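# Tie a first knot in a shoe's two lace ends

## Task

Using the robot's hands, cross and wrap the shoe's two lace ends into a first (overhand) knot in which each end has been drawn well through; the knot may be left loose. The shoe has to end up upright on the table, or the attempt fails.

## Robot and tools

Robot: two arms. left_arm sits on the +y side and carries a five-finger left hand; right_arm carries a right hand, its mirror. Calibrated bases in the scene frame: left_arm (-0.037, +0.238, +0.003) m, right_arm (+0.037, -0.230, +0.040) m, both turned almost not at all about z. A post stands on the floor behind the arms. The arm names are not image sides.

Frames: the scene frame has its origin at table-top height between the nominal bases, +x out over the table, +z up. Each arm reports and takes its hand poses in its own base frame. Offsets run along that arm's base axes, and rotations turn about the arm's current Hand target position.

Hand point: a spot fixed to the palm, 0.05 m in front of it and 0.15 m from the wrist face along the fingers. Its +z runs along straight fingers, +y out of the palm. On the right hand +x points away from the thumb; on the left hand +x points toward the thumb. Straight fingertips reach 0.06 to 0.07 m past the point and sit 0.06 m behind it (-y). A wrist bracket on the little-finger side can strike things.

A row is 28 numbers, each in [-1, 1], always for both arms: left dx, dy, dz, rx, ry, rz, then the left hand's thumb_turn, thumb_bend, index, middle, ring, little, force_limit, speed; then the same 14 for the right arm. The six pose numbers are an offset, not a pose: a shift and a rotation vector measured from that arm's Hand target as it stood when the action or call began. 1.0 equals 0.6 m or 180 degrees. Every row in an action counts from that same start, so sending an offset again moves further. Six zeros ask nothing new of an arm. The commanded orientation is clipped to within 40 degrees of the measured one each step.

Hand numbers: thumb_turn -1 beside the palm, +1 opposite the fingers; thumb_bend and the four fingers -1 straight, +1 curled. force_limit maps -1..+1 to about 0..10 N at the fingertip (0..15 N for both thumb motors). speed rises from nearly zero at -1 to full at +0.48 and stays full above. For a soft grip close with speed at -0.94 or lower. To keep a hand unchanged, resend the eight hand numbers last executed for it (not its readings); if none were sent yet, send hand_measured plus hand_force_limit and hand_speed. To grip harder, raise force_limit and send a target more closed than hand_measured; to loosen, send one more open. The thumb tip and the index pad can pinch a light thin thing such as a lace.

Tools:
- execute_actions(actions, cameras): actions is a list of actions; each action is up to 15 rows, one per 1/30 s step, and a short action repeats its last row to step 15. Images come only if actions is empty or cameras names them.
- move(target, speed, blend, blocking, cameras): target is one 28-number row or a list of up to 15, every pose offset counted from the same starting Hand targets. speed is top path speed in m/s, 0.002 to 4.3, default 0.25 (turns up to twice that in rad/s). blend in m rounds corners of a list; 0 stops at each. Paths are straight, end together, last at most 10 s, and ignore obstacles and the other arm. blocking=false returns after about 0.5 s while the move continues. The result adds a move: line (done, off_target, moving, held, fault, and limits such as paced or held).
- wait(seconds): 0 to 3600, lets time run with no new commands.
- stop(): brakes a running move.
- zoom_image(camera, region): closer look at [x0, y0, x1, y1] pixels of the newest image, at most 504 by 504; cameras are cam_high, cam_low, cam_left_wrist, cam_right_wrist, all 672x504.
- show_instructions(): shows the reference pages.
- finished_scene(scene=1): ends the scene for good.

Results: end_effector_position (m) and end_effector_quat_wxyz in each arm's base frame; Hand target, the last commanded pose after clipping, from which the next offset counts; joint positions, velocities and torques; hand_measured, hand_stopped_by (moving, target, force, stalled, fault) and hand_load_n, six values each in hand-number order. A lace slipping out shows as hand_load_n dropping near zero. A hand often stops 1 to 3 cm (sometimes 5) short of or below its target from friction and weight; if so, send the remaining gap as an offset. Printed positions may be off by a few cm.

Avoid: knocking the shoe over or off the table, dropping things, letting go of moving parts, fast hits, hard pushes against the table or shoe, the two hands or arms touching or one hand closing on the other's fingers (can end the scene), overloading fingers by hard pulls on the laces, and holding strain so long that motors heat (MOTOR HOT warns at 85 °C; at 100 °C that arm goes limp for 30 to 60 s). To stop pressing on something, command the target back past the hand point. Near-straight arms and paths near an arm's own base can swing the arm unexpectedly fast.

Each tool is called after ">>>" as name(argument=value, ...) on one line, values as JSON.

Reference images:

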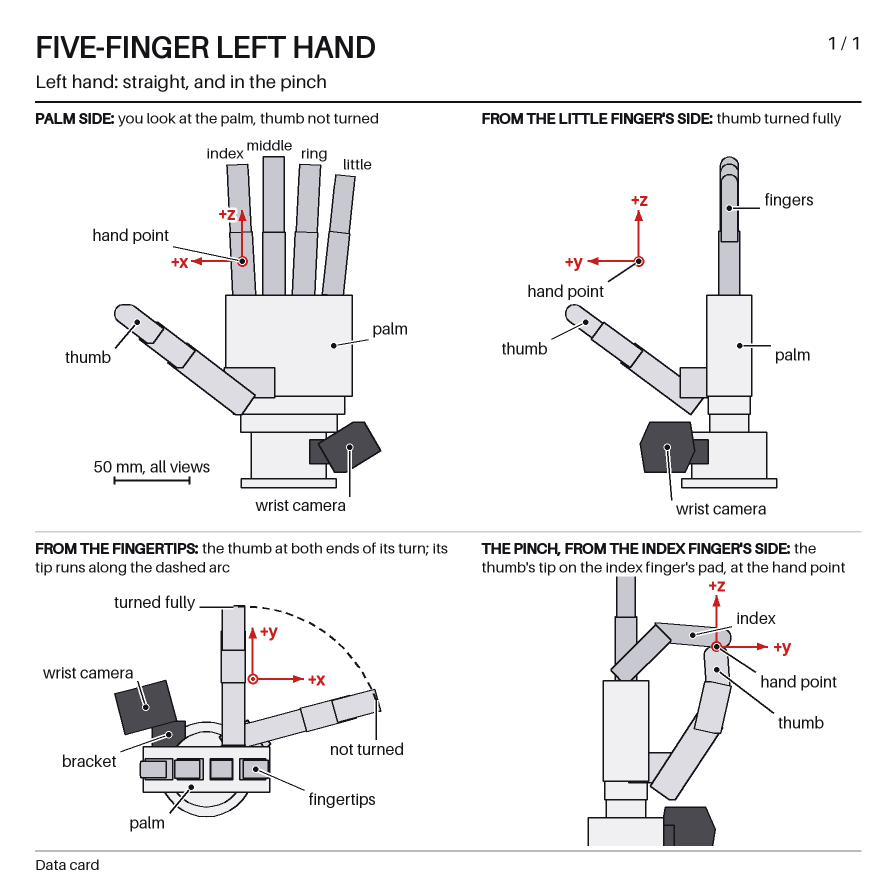

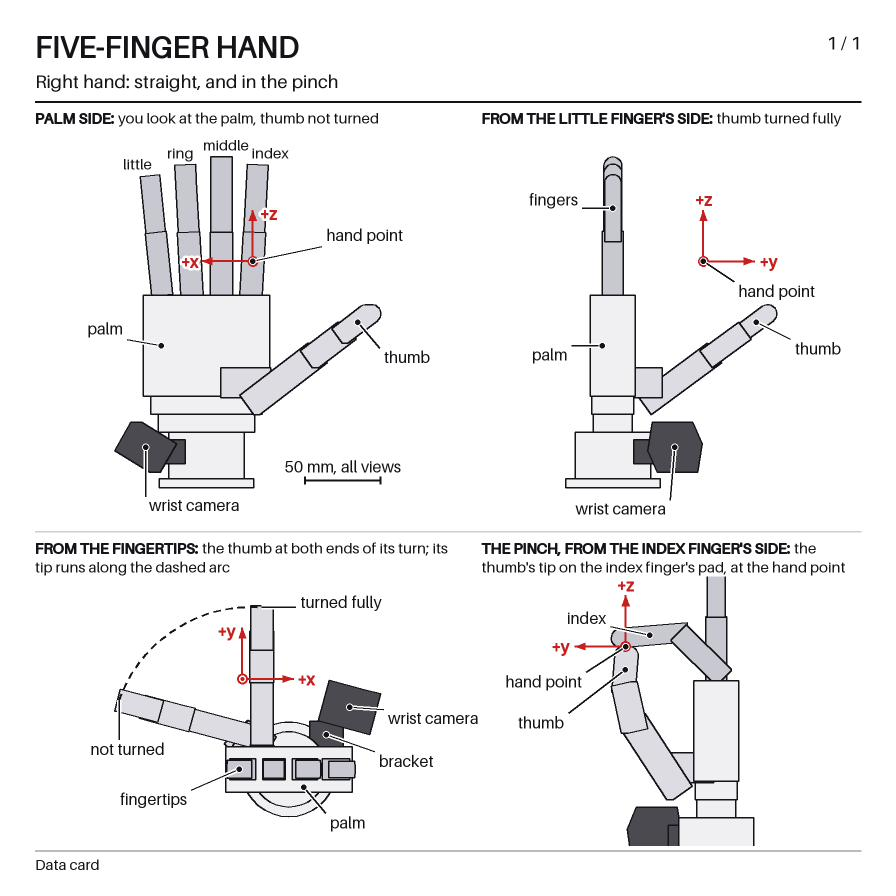

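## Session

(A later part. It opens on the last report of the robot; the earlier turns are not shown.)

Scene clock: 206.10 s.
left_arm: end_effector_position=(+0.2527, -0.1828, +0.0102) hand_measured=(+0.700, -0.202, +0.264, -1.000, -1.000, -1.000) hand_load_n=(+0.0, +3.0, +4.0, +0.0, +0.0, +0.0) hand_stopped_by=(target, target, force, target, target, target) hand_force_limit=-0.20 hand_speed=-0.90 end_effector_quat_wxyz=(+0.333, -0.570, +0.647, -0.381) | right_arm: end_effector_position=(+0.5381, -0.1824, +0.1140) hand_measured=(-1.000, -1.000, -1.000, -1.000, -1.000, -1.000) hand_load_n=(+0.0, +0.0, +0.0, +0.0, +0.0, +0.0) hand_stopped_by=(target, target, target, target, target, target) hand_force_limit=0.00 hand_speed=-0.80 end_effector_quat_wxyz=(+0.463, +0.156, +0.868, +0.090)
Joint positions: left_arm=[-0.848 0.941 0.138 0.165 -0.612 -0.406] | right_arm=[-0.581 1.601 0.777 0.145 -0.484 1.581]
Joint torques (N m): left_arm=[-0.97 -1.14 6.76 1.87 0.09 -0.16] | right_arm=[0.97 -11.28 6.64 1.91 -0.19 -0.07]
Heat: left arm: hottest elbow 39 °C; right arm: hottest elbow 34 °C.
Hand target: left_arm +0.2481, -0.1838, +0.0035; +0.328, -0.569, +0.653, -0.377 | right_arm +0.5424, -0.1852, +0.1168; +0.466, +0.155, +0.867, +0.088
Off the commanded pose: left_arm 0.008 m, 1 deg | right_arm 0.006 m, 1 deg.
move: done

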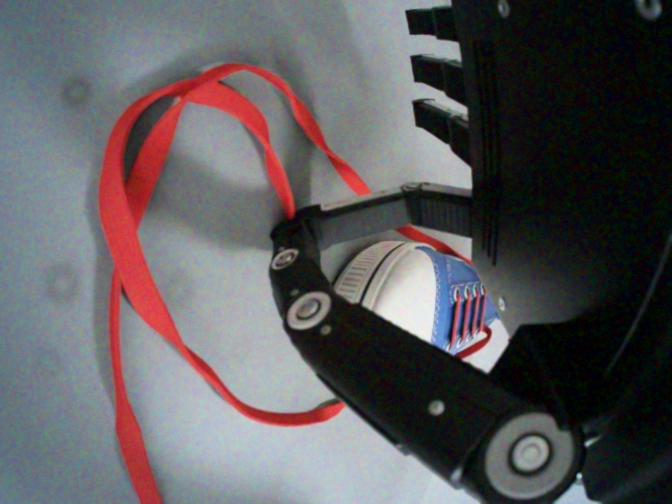

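>>> move(target=[0,0,0,0,0,0,0.7,-0.18,0.45,-1,-1,-1,0.6,-0.8,0,0,0,0,0,0,-1,-1,-1,-1,-1,-1,0,-0.8], speed=0.05, cameras=[])

>>> move(target=[0.015,-0.01,0.085,0,0,0,0.7,-0.18,0.45,-1,-1,-1,0.6,-0.8,0,0,0,0,0,0,-1,-1,-1,-1,-1,-1,0,-0.8], speed=0.08, cameras=["cam_left_wrist"])

>>> zoom_image(camera="cam_left_wrist", region=[200, 120, 400, 340])

Scene clock: 207.03 s.
left_arm: end_effector_position=(+0.2526, -0.1829, +0.0101) hand_measured=(+0.700, -0.184, +0.296, -1.000, -1.000, -1.000) hand_load_n=(+0.0, +6.5, +11.5, +0.0, +0.0, +0.0) hand_stopped_by=(target, target, force, target, target, target) hand_force_limit=0.60 hand_speed=-0.80 end_effector_quat_wxyz=(+0.333, -0.570, +0.647, -0.381) | right_arm: end_effector_position=(+0.5381, -0.1824, +0.1140) hand_measured=(-1.000, -1.000, -1.000, -1.000, -1.000, -1.000) hand_load_n=(+0.0, +0.0, +0.0, +0.0, +0.0, +0.0) hand_stopped_by=(target, target, target, target, target, target) hand_force_limit=0.00 hand_speed=-0.80 end_effector_quat_wxyz=(+0.463, +0.156, +0.868, +0.090)
Joint positions: left_arm=[-0.848 0.941 0.138 0.165 -0.611 -0.406] | right_arm=[-0.581 1.601 0.777 0.145 -0.484 1.581]
Joint torques (N m): left_arm=[-1.08 -1.44 6.71 1.88 0.07 -0.17] | right_arm=[1.08 -11.46 6.63 1.94 -0.2 -0.04]
Heat: left arm: hottest elbow 39 °C; right arm: hottest elbow 34 °C.
Hand target: left_arm +0.2480, -0.1838, +0.0035; +0.328, -0.569, +0.653, -0.377 | right_arm +0.5424, -0.1852, +0.1168; +0.466, +0.155, +0.867, +0.088
Off the commanded pose: left_arm 0.008 m, 1 deg | right_arm 0.006 m, 1 deg.
move: done

Scene clock: 208.23 s.
left_arm: end_effector_position=(+0.2452, -0.1793, +0.0329) hand_measured=(+0.700, -0.184, +0.296, -1.000, -1.000, -1.000) hand_load_n=(+0.0, +6.5, +11.5, +0.0, +0.0, +0.0) hand_stopped_by=(target, target, force, target, target, target) hand_force_limit=0.60 hand_speed=-0.80 end_effector_quat_wxyz=(+0.326, -0.569, +0.664, -0.360) | right_arm: end_effector_position=(+0.5381, -0.1824, +0.1140) hand_measured=(-1.000, -1.000, -1.000, -1.000, -1.000, -1.000) hand_load_n=(+0.0, +0.0, +0.0, +0.0, +0.0, +0.0) hand_stopped_by=(target, target, target, target, target, target) hand_force_limit=0.00 hand_speed=-0.80 end_effector_quat_wxyz=(+0.463, +0.156, +0.868, +0.090)
Joint positions: left_arm=[-0.848 0.789 0.199 -0.101 -0.595 -0.407] | right_arm=[-0.581 1.601 0.777 0.145 -0.484 1.581]
Joint torques (N m): left_arm=[0.03 -3.08 11.99 1.24 -0.19 -0.05] | right_arm=[1.08 -10.52 6.93 2.1 -0.22 -0.09]
Heat: left arm: hottest elbow 39 °C; right arm: hottest elbow 35 °C.
Hand target: left_arm +0.2571, -0.1898, +0.0545; +0.328, -0.569, +0.653, -0.377 | right_arm +0.5424, -0.1852, +0.1168; +0.466, +0.155, +0.867, +0.088
Off the commanded pose: left_arm 0.027 m, 2 deg | right_arm 0.006 m, 1 deg.
move: off_target (left_arm)

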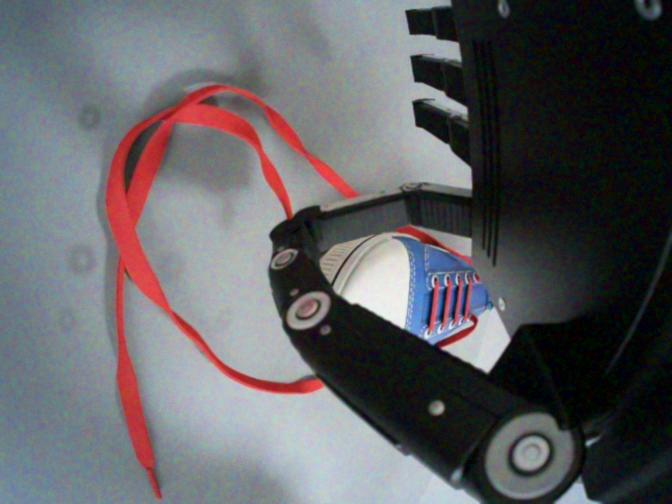

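Scaled by 2.291 from the camera's image (finer frame: 960x720).

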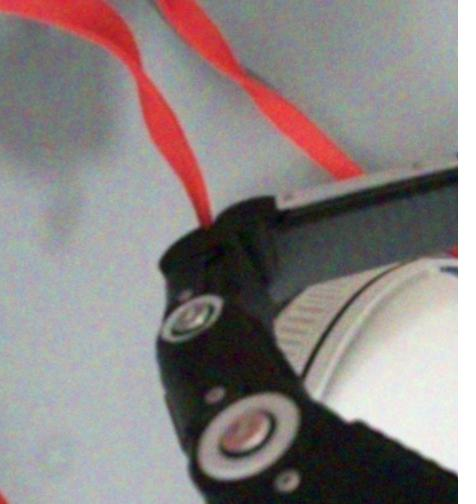

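>>> move(target=[0.005,0.01,0.05,0,0,0,0.7,-0.18,0.45,-1,-1,-1,0.6,-0.8,0,0,0,0,0,0,-1,-1,-1,-1,-1,-1,0,-0.8], speed=0.08, cameras=["cam_left_wrist","cam_low"])

>>> zoom_image(camera="cam_left_wrist", region=[200, 120, 400, 340])

Scene clock: 209.67 s.
left_arm: end_effector_position=(+0.2485, -0.1751, +0.0601) hand_measured=(+0.700, -0.184, +0.296, -1.000, -1.000, -1.000) hand_load_n=(+0.0, +6.5, +11.5, +0.0, +0.0, +0.0) hand_stopped_by=(target, target, force, target, target, target) hand_force_limit=0.60 hand_speed=-0.80 end_effector_quat_wxyz=(+0.324, -0.571, +0.663, -0.360) | right_arm: end_effector_position=(+0.5381, -0.1824, +0.1140) hand_measured=(-1.000, -1.000, -1.000, -1.000, -1.000, -1.000) hand_load_n=(+0.0, -0.5, +0.0, +0.0, +0.0, +0.0) hand_stopped_by=(target, target, target, target, target, target) hand_force_limit=0.00 hand_speed=-0.80 end_effector_quat_wxyz=(+0.463, +0.156, +0.868, +0.090)
Joint positions: left_arm=[-0.816 0.694 0.251 -0.238 -0.569 -0.39] | right_arm=[-0.581 1.601 0.777 0.145 -0.484 1.581]
Joint torques (N m): left_arm=[0.44 -2.14 13.01 1.26 -0.14 0.05] | right_arm=[1.14 -11.28 6.68 1.85 -0.17 -0.04]
Heat: left arm: hottest elbow 39 °C; right arm: hottest elbow 35 °C.
Hand target: left_arm +0.2600, -0.1838, +0.0844; +0.328, -0.569, +0.653, -0.377 | right_arm +0.5424, -0.1852, +0.1168; +0.466, +0.155, +0.867, +0.088
Off the commanded pose: left_arm 0.028 m, 2 deg | right_arm 0.006 m, 1 deg.
move: off_target (left_arm)
Images, in order (width x height): cam_low 672x504, cam_left_wrist 672x504.

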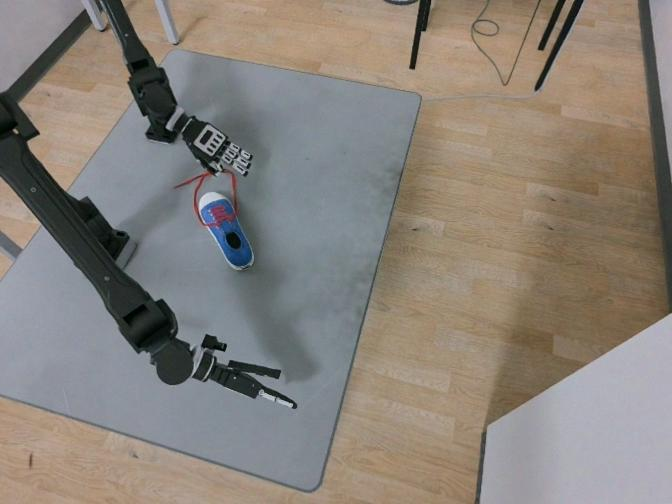

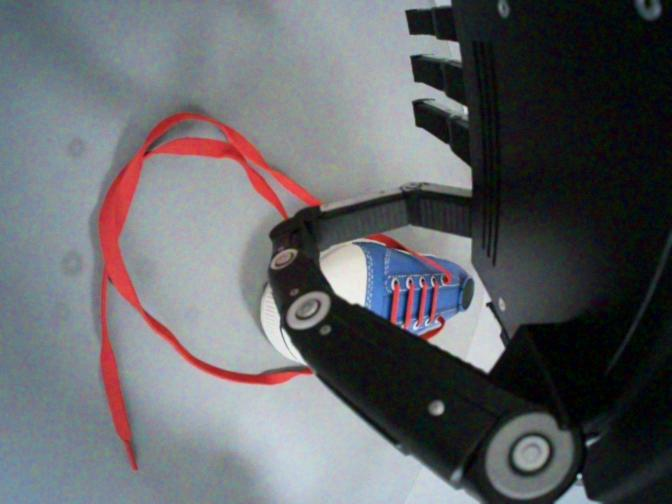

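Scaled by 2.291 from the camera's image (finer frame: 960x720).

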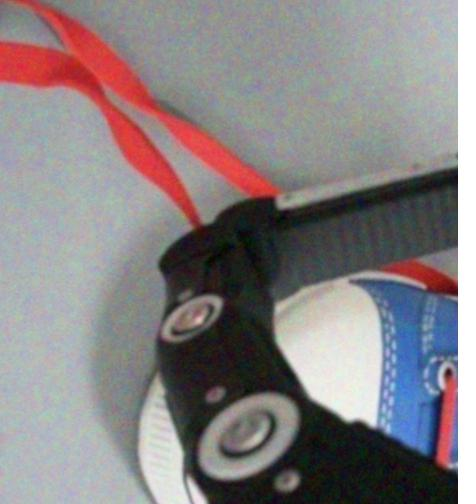

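>>> move(target=[[0.0,0.0,0.02,0,0,0,0.7,-0.18,0.45,-1,-1,-1,0.6,-0.8,0,0,0,0,0,0,-1,-1,-1,-1,-1,-1,0,-0.8],[0.0033,0.07,0.025,0,0,0,0.7,-0.18,0.45,-1,-1,-1,0.6,-0.8,0,0,0,0,0,0,-1,-1,-1,-1,-1,-1,0,-0.8]], speed=0.06, blend=0.01, cameras=["cam_left_wrist"])

>>> zoom_image(camera="cam_left_wrist", region=[160, 80, 400, 340])

Scene clock: 212.87 s.
left_arm: end_effector_position=(+0.2582, -0.1411, +0.0885) hand_measured=(+0.700, -0.184, +0.296, -1.000, -1.000, -1.000) hand_load_n=(+0.0, +6.5, +11.5, +0.0, +0.0, +0.0) hand_stopped_by=(target, target, force, target, target, target) hand_force_limit=0.60 hand_speed=-0.80 end_effector_quat_wxyz=(+0.323, -0.573, +0.655, -0.371) | right_arm: end_effector_position=(+0.5381, -0.1824, +0.1140) hand_measured=(-1.000, -1.000, -1.000, -1.000, -1.000, -1.000) hand_load_n=(+0.0, +0.0, +0.0, +0.0, +0.0, +0.0) hand_stopped_by=(target, target, target, target, target, target) hand_force_limit=0.00 hand_speed=-0.80 end_effector_quat_wxyz=(+0.463, +0.156, +0.868, +0.090)
Joint positions: left_arm=[-0.62 0.52 0.267 -0.344 -0.41 -0.267] | right_arm=[-0.581 1.601 0.777 0.145 -0.484 1.581]
Joint torques (N m): left_arm=[0.09 -1.14 11.38 1.44 -0.01 0] | right_arm=[1.38 -11.28 6.61 1.87 -0.2 -0.05]
Heat: left arm: hottest elbow 39 °C; right arm: hottest elbow 35 °C.
Hand target: left_arm +0.2620, -0.1418, +0.0996; +0.328, -0.569, +0.653, -0.377 | right_arm +0.5424, -0.1852, +0.1168; +0.466, +0.155, +0.867, +0.088
Off the commanded pose: left_arm 0.012 m, 1 deg | right_arm 0.006 m, 1 deg.
move: off_target (left_arm); blend cut to 0.006 m at target 1

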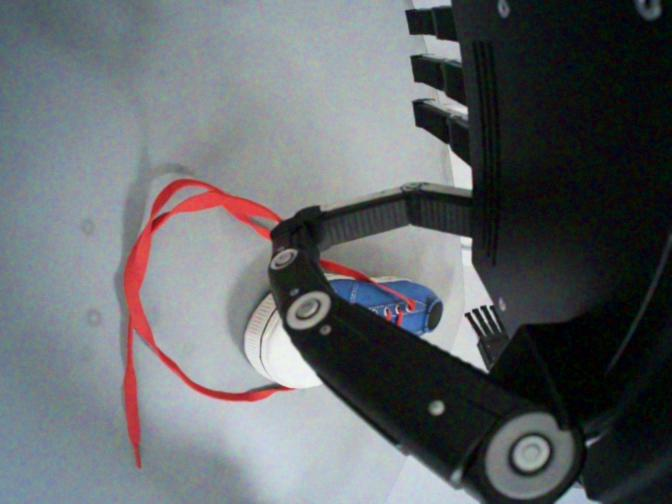

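Scaled by 1.938 from the camera's image (finer frame: 960x720).

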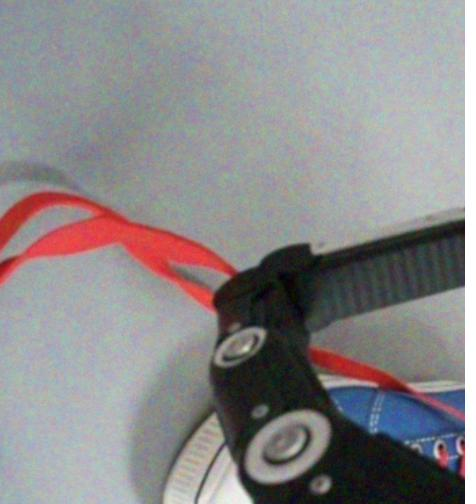

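>>> move(target=[[0.0,0.05,-0.01,0,0,0,0.7,-0.18,0.45,-1,-1,-1,0.6,-0.8,0,0,0,0,0,0,-1,-1,-1,-1,-1,-1,0,-0.8],[0.0,0.055,-0.05,0,0,0,0.7,-0.18,0.45,-1,-1,-1,0.6,-0.8,0,0,0,0,0,0,-1,-1,-1,-1,-1,-1,0,-0.8]], speed=0.06, blend=0.01, cameras=["cam_left_wrist","cam_low"])

>>> zoom_image(camera="cam_left_wrist", region=[160, 120, 400, 380])

>>> zoom_image(camera="cam_low", region=[150, 110, 290, 290])

Scene clock: 214.97 s.
left_arm: end_effector_position=(+0.2568, -0.1096, +0.0650) hand_measured=(+0.700, -0.184, +0.296, -1.000, -1.000, -1.000) hand_load_n=(+0.0, +6.5, +11.0, +0.0, +0.0, +0.0) hand_stopped_by=(target, target, force, target, target, target) hand_force_limit=0.60 hand_speed=-0.80 end_effector_quat_wxyz=(+0.321, -0.572, +0.655, -0.374) | right_arm: end_effector_position=(+0.5381, -0.1824, +0.1140) hand_measured=(-1.000, -1.000, -1.000, -1.000, -1.000, -1.000) hand_load_n=(+0.0, +0.0, +0.0, +0.0, +0.0, +0.0) hand_stopped_by=(target, target, target, target, target, target) hand_force_limit=0.00 hand_speed=-0.80 end_effector_quat_wxyz=(+0.463, +0.156, +0.868, +0.090)
Joint positions: left_arm=[-0.434 0.439 0.181 -0.301 -0.249 -0.16] | right_arm=[-0.581 1.601 0.777 0.145 -0.484 1.581]
Joint torques (N m): left_arm=[0.26 0.67 10.25 2.52 0.07 0.04] | right_arm=[0.79 -11.69 6.83 2.04 -0.2 -0.02]
Heat: left arm: hottest elbow 39 °C; right arm: hottest elbow 35 °C.
Hand target: left_arm +0.2619, -0.1089, +0.0694; +0.328, -0.568, +0.654, -0.377 | right_arm +0.5424, -0.1852, +0.1168; +0.466, +0.155, +0.867, +0.088
Off the commanded pose: left_arm 0.007 m, 1 deg | right_arm 0.006 m, 1 deg.
move: done
Images, in order (width x height): cam_low 672x504, cam_left_wrist 672x504.

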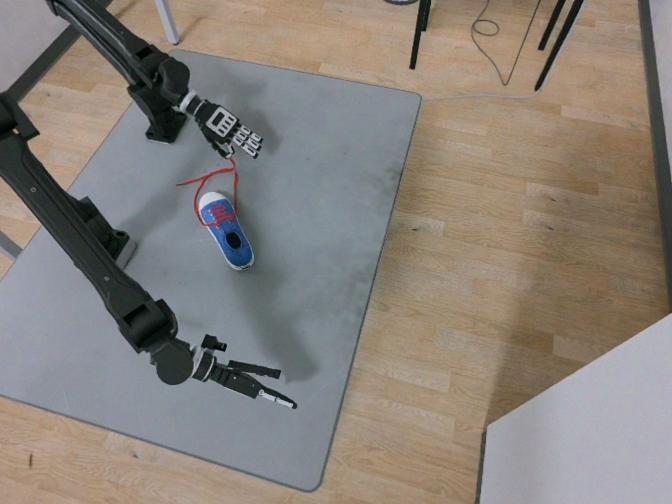

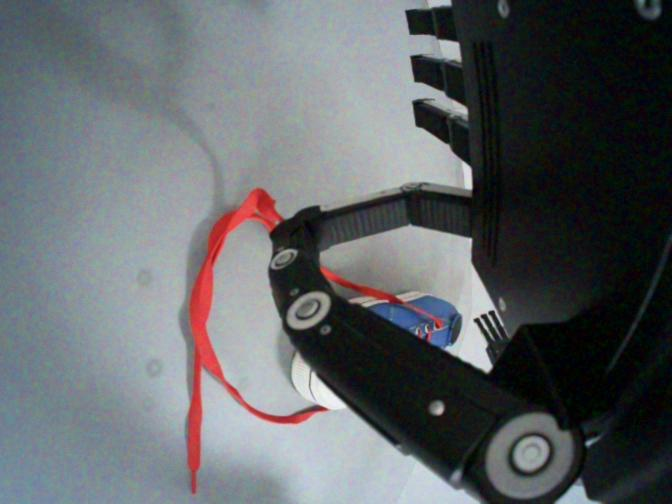

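Scaled by 1.938 from the camera's image (finer frame: 960x720).

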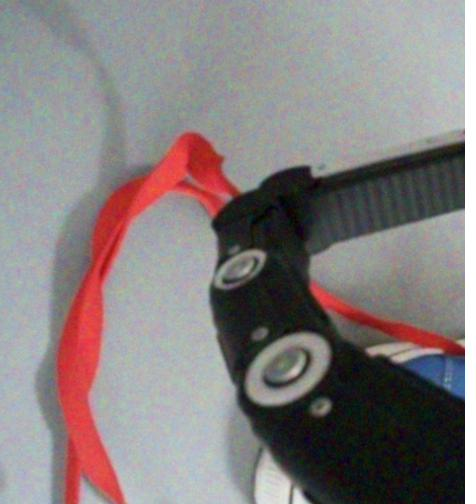

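Scaled by 2.800.

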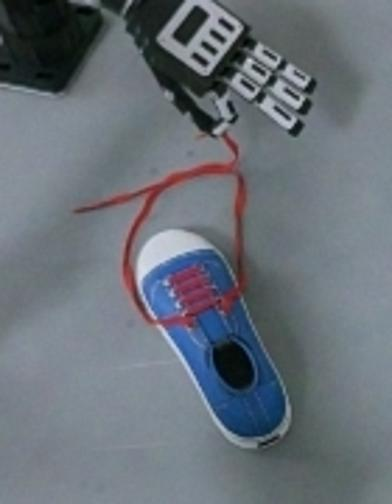

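>>> zoom_image(camera="cam_left_wrist", region=[220, 170, 310, 260])

>>> zoom_image(camera="cam_low", region=[200, 140, 260, 200])

Scaled by 5.600 from the camera's image (finer frame: 960x720).

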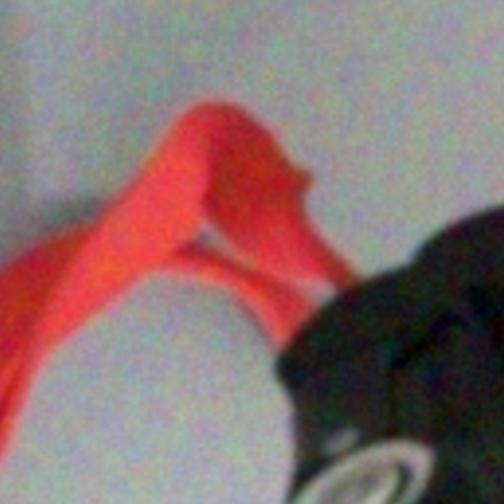

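Scaled by 8.400.

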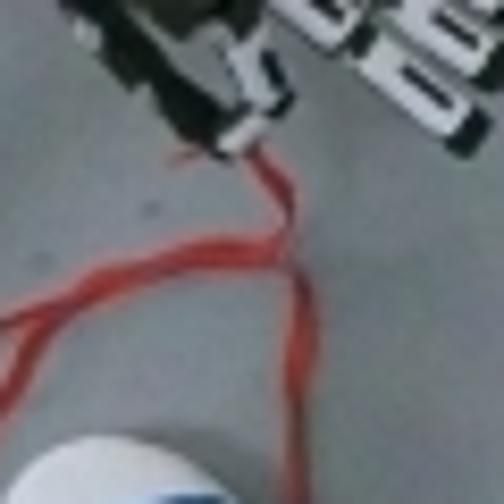

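>>> move(target=[[0.0,0.035,-0.05,0,0,0,0.7,-0.18,0.45,-1,-1,-1,0.6,-0.8,0,0,0,0,0,0,-1,-1,-1,-1,-1,-1,0,-0.8]], speed=0.05, cameras=["cam_left_wrist","cam_low"])

>>> zoom_image(camera="cam_left_wrist", region=[160, 120, 400, 380])

>>> zoom_image(camera="cam_low", region=[180, 130, 270, 220])

Scene clock: 217.77 s.
left_arm: end_effector_position=(+0.2577, -0.0888, +0.0368) hand_measured=(+0.700, -0.184, +0.296, -1.000, -1.000, -1.000) hand_load_n=(+0.0, +6.5, +11.5, +0.0, +0.0, +0.0) hand_stopped_by=(target, target, force, target, target, target) hand_force_limit=0.60 hand_speed=-0.80 end_effector_quat_wxyz=(+0.322, -0.573, +0.653, -0.376) | right_arm: end_effector_position=(+0.5381, -0.1824, +0.1140) hand_measured=(-1.000, -1.000, -1.000, -1.000, -1.000, -1.000) hand_load_n=(+0.0, -0.5, +0.0, +0.0, +0.0, +0.0) hand_stopped_by=(target, target, target, target, target, target) hand_force_limit=0.00 hand_speed=-0.80 end_effector_quat_wxyz=(+0.463, +0.156, +0.868, +0.090)
Joint positions: left_arm=[-0.289 0.449 0.099 -0.19 -0.127 -0.087] | right_arm=[-0.581 1.601 0.777 0.145 -0.484 1.581]
Joint torques (N m): left_arm=[0.32 1.44 10.06 2.5 0.15 0.02] | right_arm=[1.44 -11.58 6.68 2 -0.23 -0.07]
Heat: left arm: hottest elbow 39 °C; right arm: hottest elbow 35 °C.
Hand target: left_arm +0.2620, -0.0879, +0.0395; +0.328, -0.568, +0.654, -0.377 | right_arm +0.5424, -0.1852, +0.1168; +0.466, +0.155, +0.867, +0.088
Off the commanded pose: left_arm 0.005 m, 1 deg | right_arm 0.006 m, 1 deg.
move: done
Images, in order (width x height): cam_low 672x504, cam_left_wrist 672x504.

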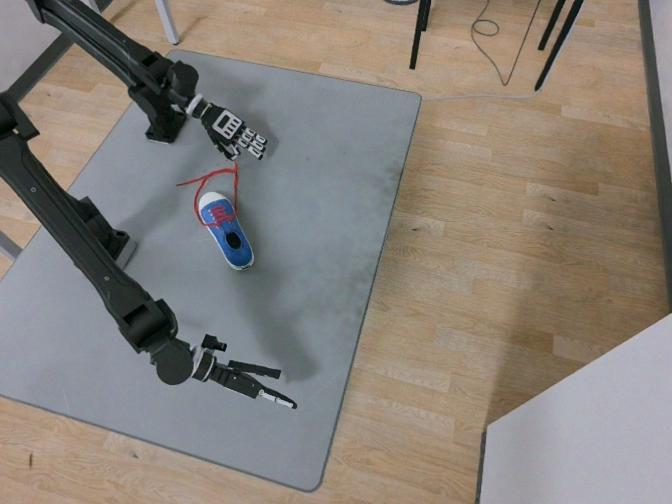

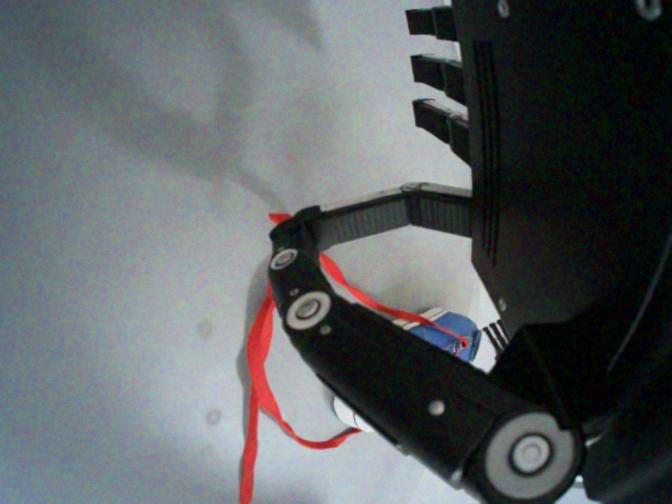

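Scaled by 1.938 from the camera's image (finer frame: 960x720).

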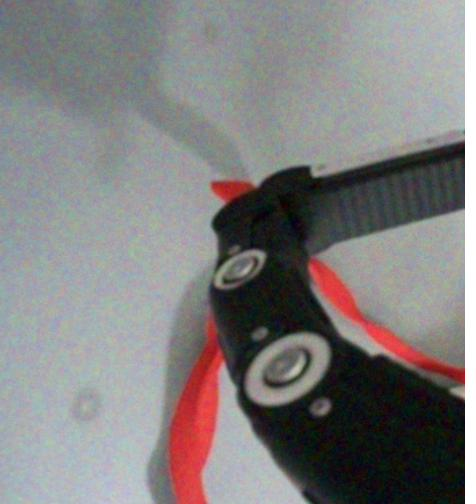

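Scaled by 5.600.

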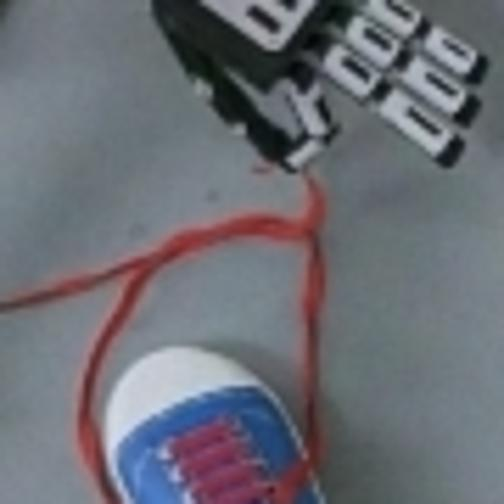

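>>> move(target=[[0.0,0.025,-0.033,0,0,0,0.7,-0.18,0.45,-1,-1,-1,0.6,-0.8,0,0,0,0,0,0,-1,-1,-1,-1,-1,-1,0,-0.8]], speed=0.04, cameras=["cam_left_wrist","cam_low"])

>>> zoom_image(camera="cam_left_wrist", region=[200, 150, 460, 400])

>>> zoom_image(camera="cam_low", region=[180, 130, 270, 220])

Scene clock: 219.47 s.
left_arm: end_effector_position=(+0.2582, -0.0744, +0.0179) hand_measured=(+0.700, -0.184, +0.296, -1.000, -1.000, -1.000) hand_load_n=(+0.0, +6.5, +11.5, +0.0, -0.5, +0.0) hand_stopped_by=(target, target, force, target, target, target) hand_force_limit=0.60 hand_speed=-0.80 end_effector_quat_wxyz=(+0.322, -0.573, +0.653, -0.377) | right_arm: end_effector_position=(+0.5381, -0.1824, +0.1140) hand_measured=(-1.000, -1.000, -1.000, -1.000, -1.000, -1.000) hand_load_n=(+0.0, +0.0, +0.0, +0.0, +0.0, +0.0) hand_stopped_by=(target, target, target, target, target, target) hand_force_limit=0.00 hand_speed=-0.80 end_effector_quat_wxyz=(+0.463, +0.156, +0.868, +0.090)
Joint positions: left_arm=[-0.18 0.495 0.05 -0.088 -0.032 -0.031] | right_arm=[-0.581 1.601 0.777 0.145 -0.484 1.581]
Joint torques (N m): left_arm=[-0.03 1.79 9.73 2.52 0.21 0.05] | right_arm=[1.61 -11.46 6.84 1.99 -0.27 -0.05]
Heat: left arm: hottest elbow 39 °C; right arm: hottest elbow 35 °C.
Hand target: left_arm +0.2621, -0.0729, +0.0198; +0.328, -0.568, +0.653, -0.377 | right_arm +0.5424, -0.1852, +0.1168; +0.466, +0.155, +0.867, +0.088
Off the commanded pose: left_arm 0.004 m, 1 deg | right_arm 0.006 m, 1 deg.
move: done
Images, in order (width x height): cam_low 672x504, cam_left_wrist 672x504.

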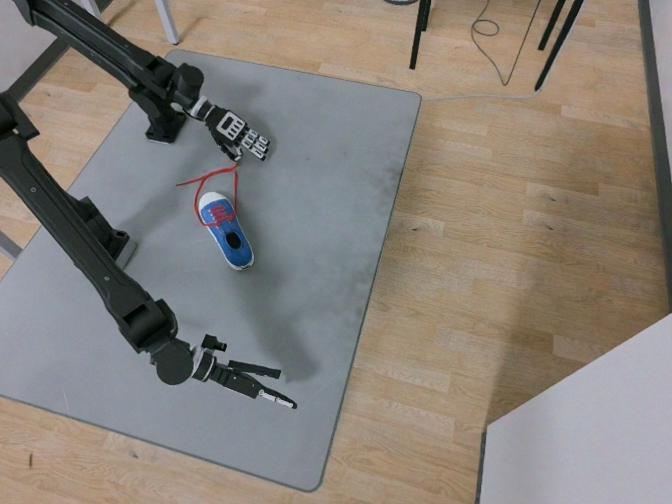

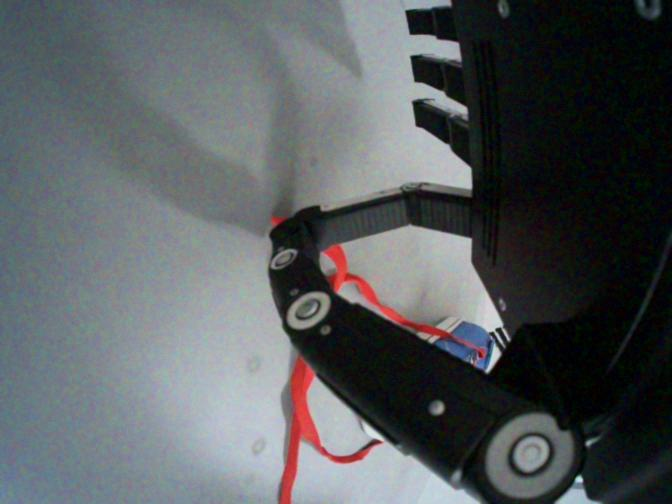

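Scaled by 1.938 from the camera's image (finer frame: 960x720).

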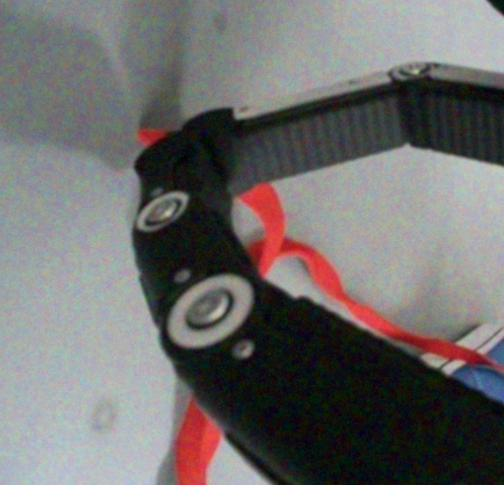

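Scaled by 5.600.

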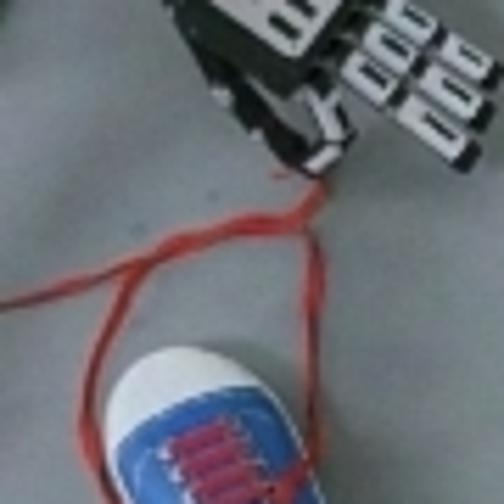

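>>> execute_actions(actions=[], cameras=["cam_left_wrist", "cam_low", "cam_high"])

Scene clock: 221.20 s.
left_arm: end_effector_position=(+0.2582, -0.0744, +0.0179) hand_measured=(+0.700, -0.184, +0.296, -1.000, -1.000, -1.000) hand_load_n=(+0.0, +6.5, +11.0, +0.0, -0.5, +0.0) hand_stopped_by=(target, target, force, target, target, target) hand_force_limit=0.60 hand_speed=-0.80 end_effector_quat_wxyz=(+0.322, -0.572, +0.653, -0.377) | right_arm: end_effector_position=(+0.5381, -0.1824, +0.1140) hand_measured=(-1.000, -1.000, -1.000, -1.000, -1.000, -1.000) hand_load_n=(+0.0, -0.5, +0.0, +0.0, +0.0, +0.0) hand_stopped_by=(target, target, target, target, target, target) hand_force_limit=0.00 hand_speed=-0.80 end_effector_quat_wxyz=(+0.463, +0.156, +0.868, +0.090)
Joint positions: left_arm=[-0.18 0.495 0.05 -0.088 -0.032 -0.031] | right_arm=[-0.581 1.601 0.777 0.145 -0.484 1.581]
Joint velocities: within noise
Joint torques (N m): left_arm=[0.03 1.55 9.7 2.56 0.19 0.04] | right_arm=[1.08 -11.22 6.76 2.06 -0.21 -0.13]
Heat: left arm: hottest elbow 39 °C; right arm: hottest elbow 35 °C.
Hand target: left_arm +0.2621, -0.0729, +0.0198; +0.328, -0.568, +0.653, -0.377 | right_arm +0.5424, -0.1852, +0.1168; +0.466, +0.155, +0.867, +0.088
Off the commanded pose: left_arm 0.004 m, 1 deg | right_arm 0.006 m, 1 deg.
Images, in order (width x height): cam_high 672x504, cam_low 672x504, cam_left_wrist 672x504.

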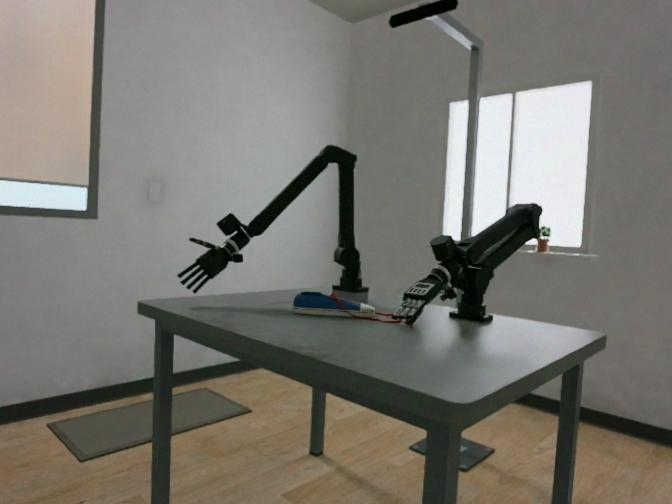

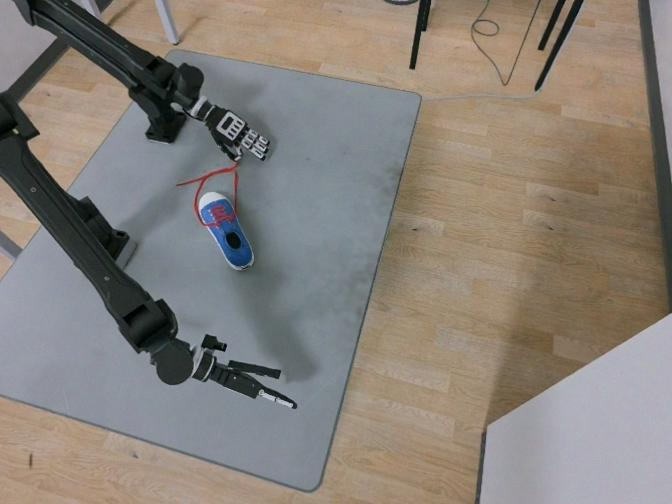

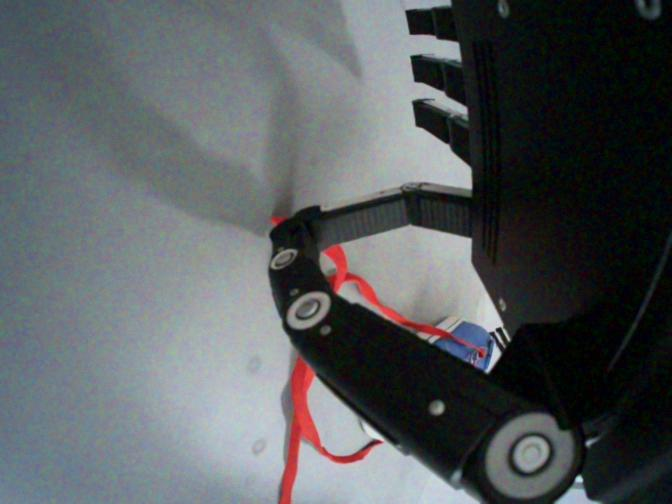

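>>> zoom_image(camera="cam_low", region=[160, 120, 300, 250])

>>> zoom_image(camera="cam_left_wrist", region=[220, 180, 500, 390])

Scaled by 3.600.

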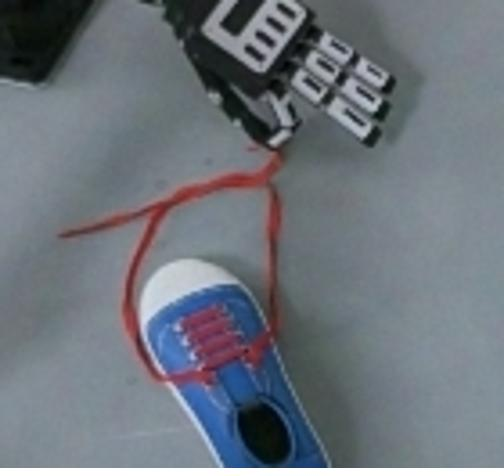

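Scaled by 1.800 from the camera's image (finer frame: 960x720).

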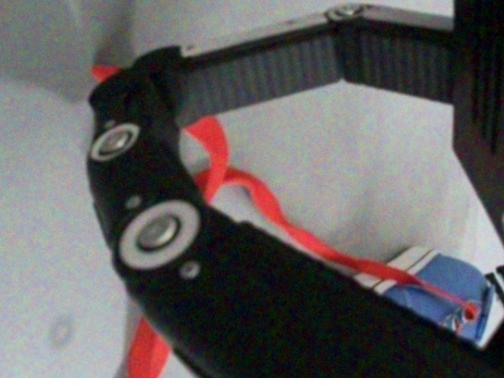

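>>> move(target=[0.017, 0.042, 0.0, 0, 0, 0, 0.7, -0.18, 0.45, -1, -1, -1, 0.6, -0.8, 0, 0, 0, 0, 0, 0, -1, -1, -1, -1, -1, -1, 0, -0.8], speed=0.04, cameras=["cam_left_wrist", "cam_low"])

>>> zoom_image(camera="cam_low", region=[160, 120, 300, 250])

>>> zoom_image(camera="cam_left_wrist", region=[220, 180, 500, 390])

Scene clock: 223.57 s.
left_arm: end_effector_position=(+0.2654, -0.0513, +0.0147) hand_measured=(+0.700, -0.184, +0.296, -1.000, -1.000, -1.000) hand_load_n=(+0.0, +7.0, +11.0, +0.0, -0.5, -0.5) hand_stopped_by=(target, target, force, target, target, target) hand_force_limit=0.60 hand_speed=-0.80 end_effector_quat_wxyz=(+0.320, -0.574, +0.651, -0.380) | right_arm: end_effector_position=(+0.5381, -0.1824, +0.1140) hand_measured=(-1.000, -1.000, -1.000, -1.000, -1.000, -1.000) hand_load_n=(+0.0, +0.0, +0.0, +0.5, +0.0, +0.0) hand_stopped_by=(target, target, target, target, target, target) hand_force_limit=0.00 hand_speed=-0.80 end_effector_quat_wxyz=(+0.463, +0.156, +0.868, +0.090)
Joint positions: left_arm=[0.01 0.567 0.05 -0.021 0.137 0.058] | right_arm=[-0.581 1.601 0.777 0.145 -0.484 1.581]
Joint torques (N m): left_arm=[0.09 1.61 10.55 2.17 0.14 0.11] | right_arm=[1.26 -11.63 6.67 1.99 -0.21 -0.06]
Heat: left arm: hottest elbow 39 °C; right arm: hottest elbow 35 °C.
Hand target: left_arm +0.2723, -0.0477, +0.0198; +0.328, -0.568, +0.654, -0.377 | right_arm +0.5424, -0.1852, +0.1168; +0.466, +0.155, +0.867, +0.088
Off the commanded pose: left_arm 0.009 m, 1 deg | right_arm 0.006 m, 1 deg.
move: done
Images, in order (width x height): cam_low 672x504, cam_left_wrist 672x504.

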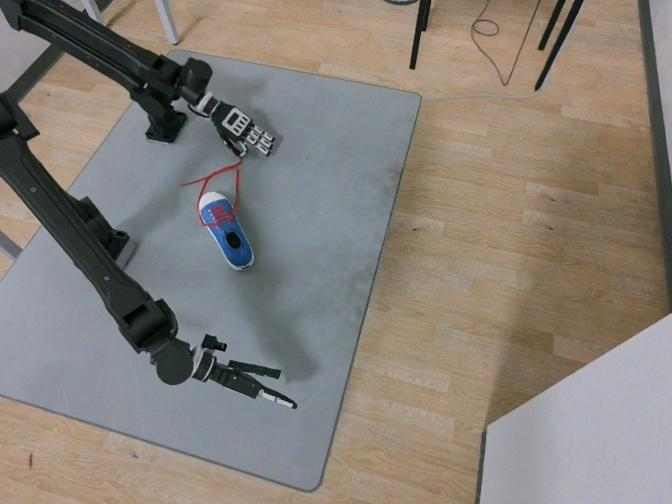

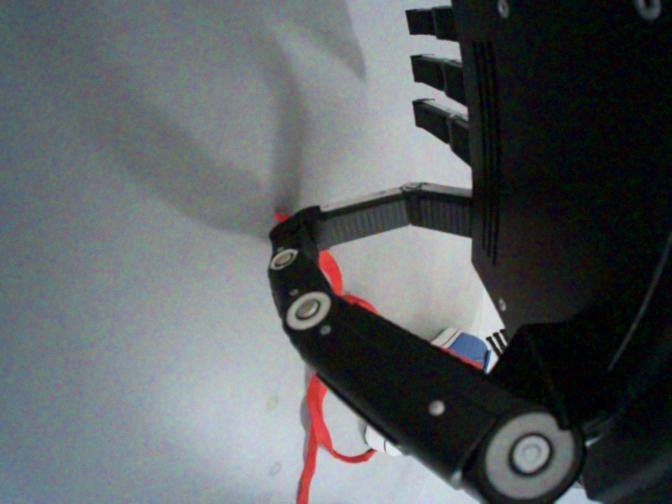

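Scaled by 3.600.

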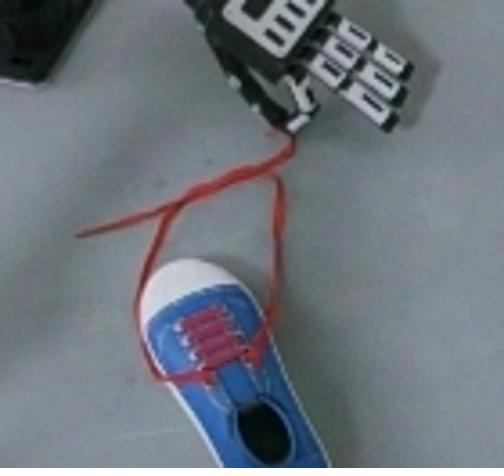

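Scaled by 1.800 from the camera's image (finer frame: 960x720).

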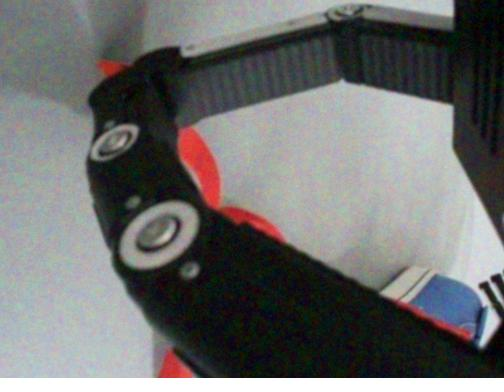

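>>> move(target=[0.017, 0.042, 0.003, 0, 0, 0, 0.7, -0.18, 0.45, -1, -1, -1, 0.6, -0.8, 0, 0, 0, 0, 0, 0, -1, -1, -1, -1, -1, -1, 0, -0.8], speed=0.04, cameras=["cam_left_wrist", "cam_low"])

>>> zoom_image(camera="cam_low", region=[160, 120, 300, 250])

>>> zoom_image(camera="cam_left_wrist", region=[220, 180, 500, 390])

Scene clock: 225.63 s.
left_arm: end_effector_position=(+0.2709, -0.0296, +0.0129) hand_measured=(+0.700, -0.184, +0.296, -1.000, -1.000, -1.000) hand_load_n=(+0.0, +7.0, +10.5, +0.0, +0.0, +0.0) hand_stopped_by=(target, target, force, target, target, target) hand_force_limit=0.60 hand_speed=-0.80 end_effector_quat_wxyz=(+0.314, -0.577, +0.651, -0.381) | right_arm: end_effector_position=(+0.5381, -0.1824, +0.1140) hand_measured=(-1.000, -1.000, -1.000, -1.000, -1.000, -1.000) hand_load_n=(+0.0, -0.5, +0.0, +0.0, +0.0, +0.0) hand_stopped_by=(target, target, target, target, target, target) hand_force_limit=0.00 hand_speed=-0.80 end_effector_quat_wxyz=(+0.463, +0.156, +0.868, +0.090)
Joint positions: left_arm=[0.174 0.658 0.065 0.03 0.283 0.138] | right_arm=[-0.581 1.601 0.777 0.145 -0.484 1.581]
Joint torques (N m): left_arm=[0.32 1.32 11.18 2.03 0.03 0.2] | right_arm=[0.67 -11.34 6.65 2.02 -0.25 -0.09]
Heat: left arm: hottest elbow 39 °C; right arm: hottest elbow 35 °C.
Hand target: left_arm +0.2823, -0.0225, +0.0214; +0.328, -0.569, +0.654, -0.377 | right_arm +0.5424, -0.1852, +0.1168; +0.466, +0.155, +0.867, +0.088
Off the commanded pose: left_arm 0.016 m, 2 deg | right_arm 0.006 m, 1 deg.
move: off_target (left_arm)
Images, in order (width x height): cam_low 672x504, cam_left_wrist 672x504.

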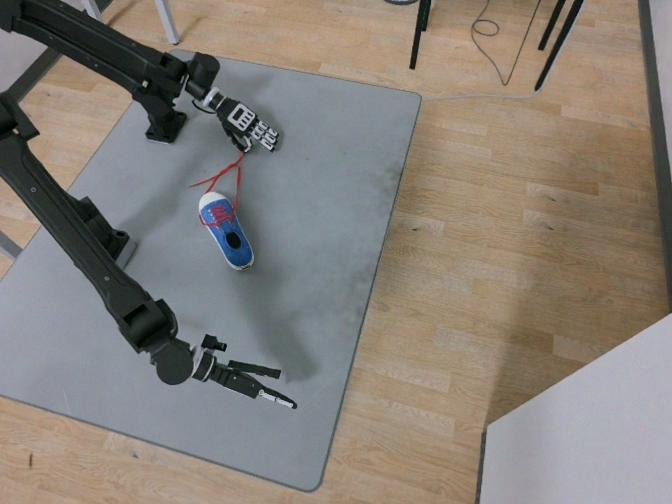

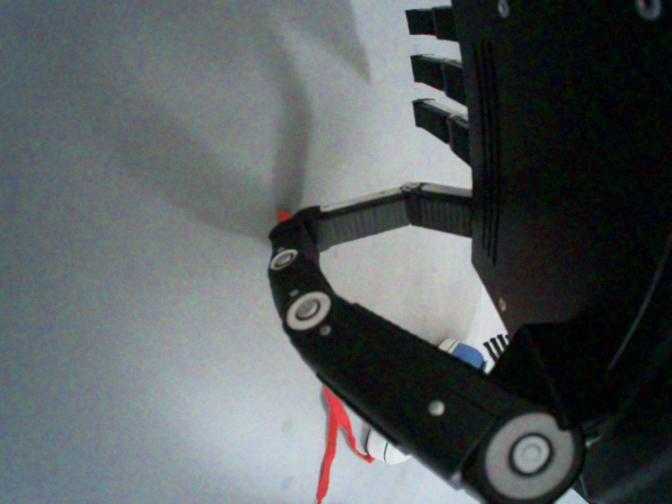

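Scaled by 3.600.

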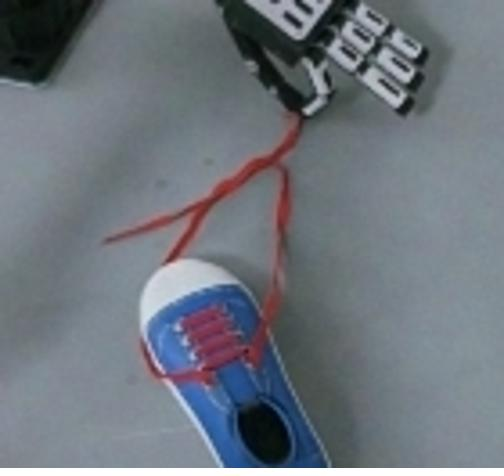

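Scaled by 1.800 from the camera's image (finer frame: 960x720).

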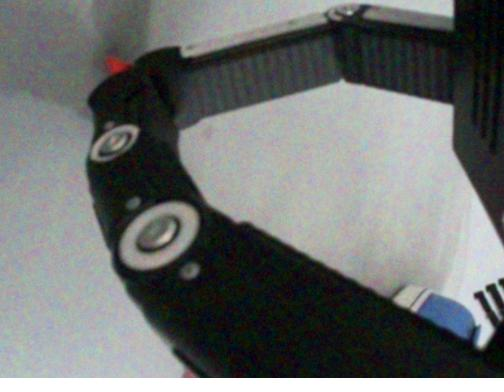

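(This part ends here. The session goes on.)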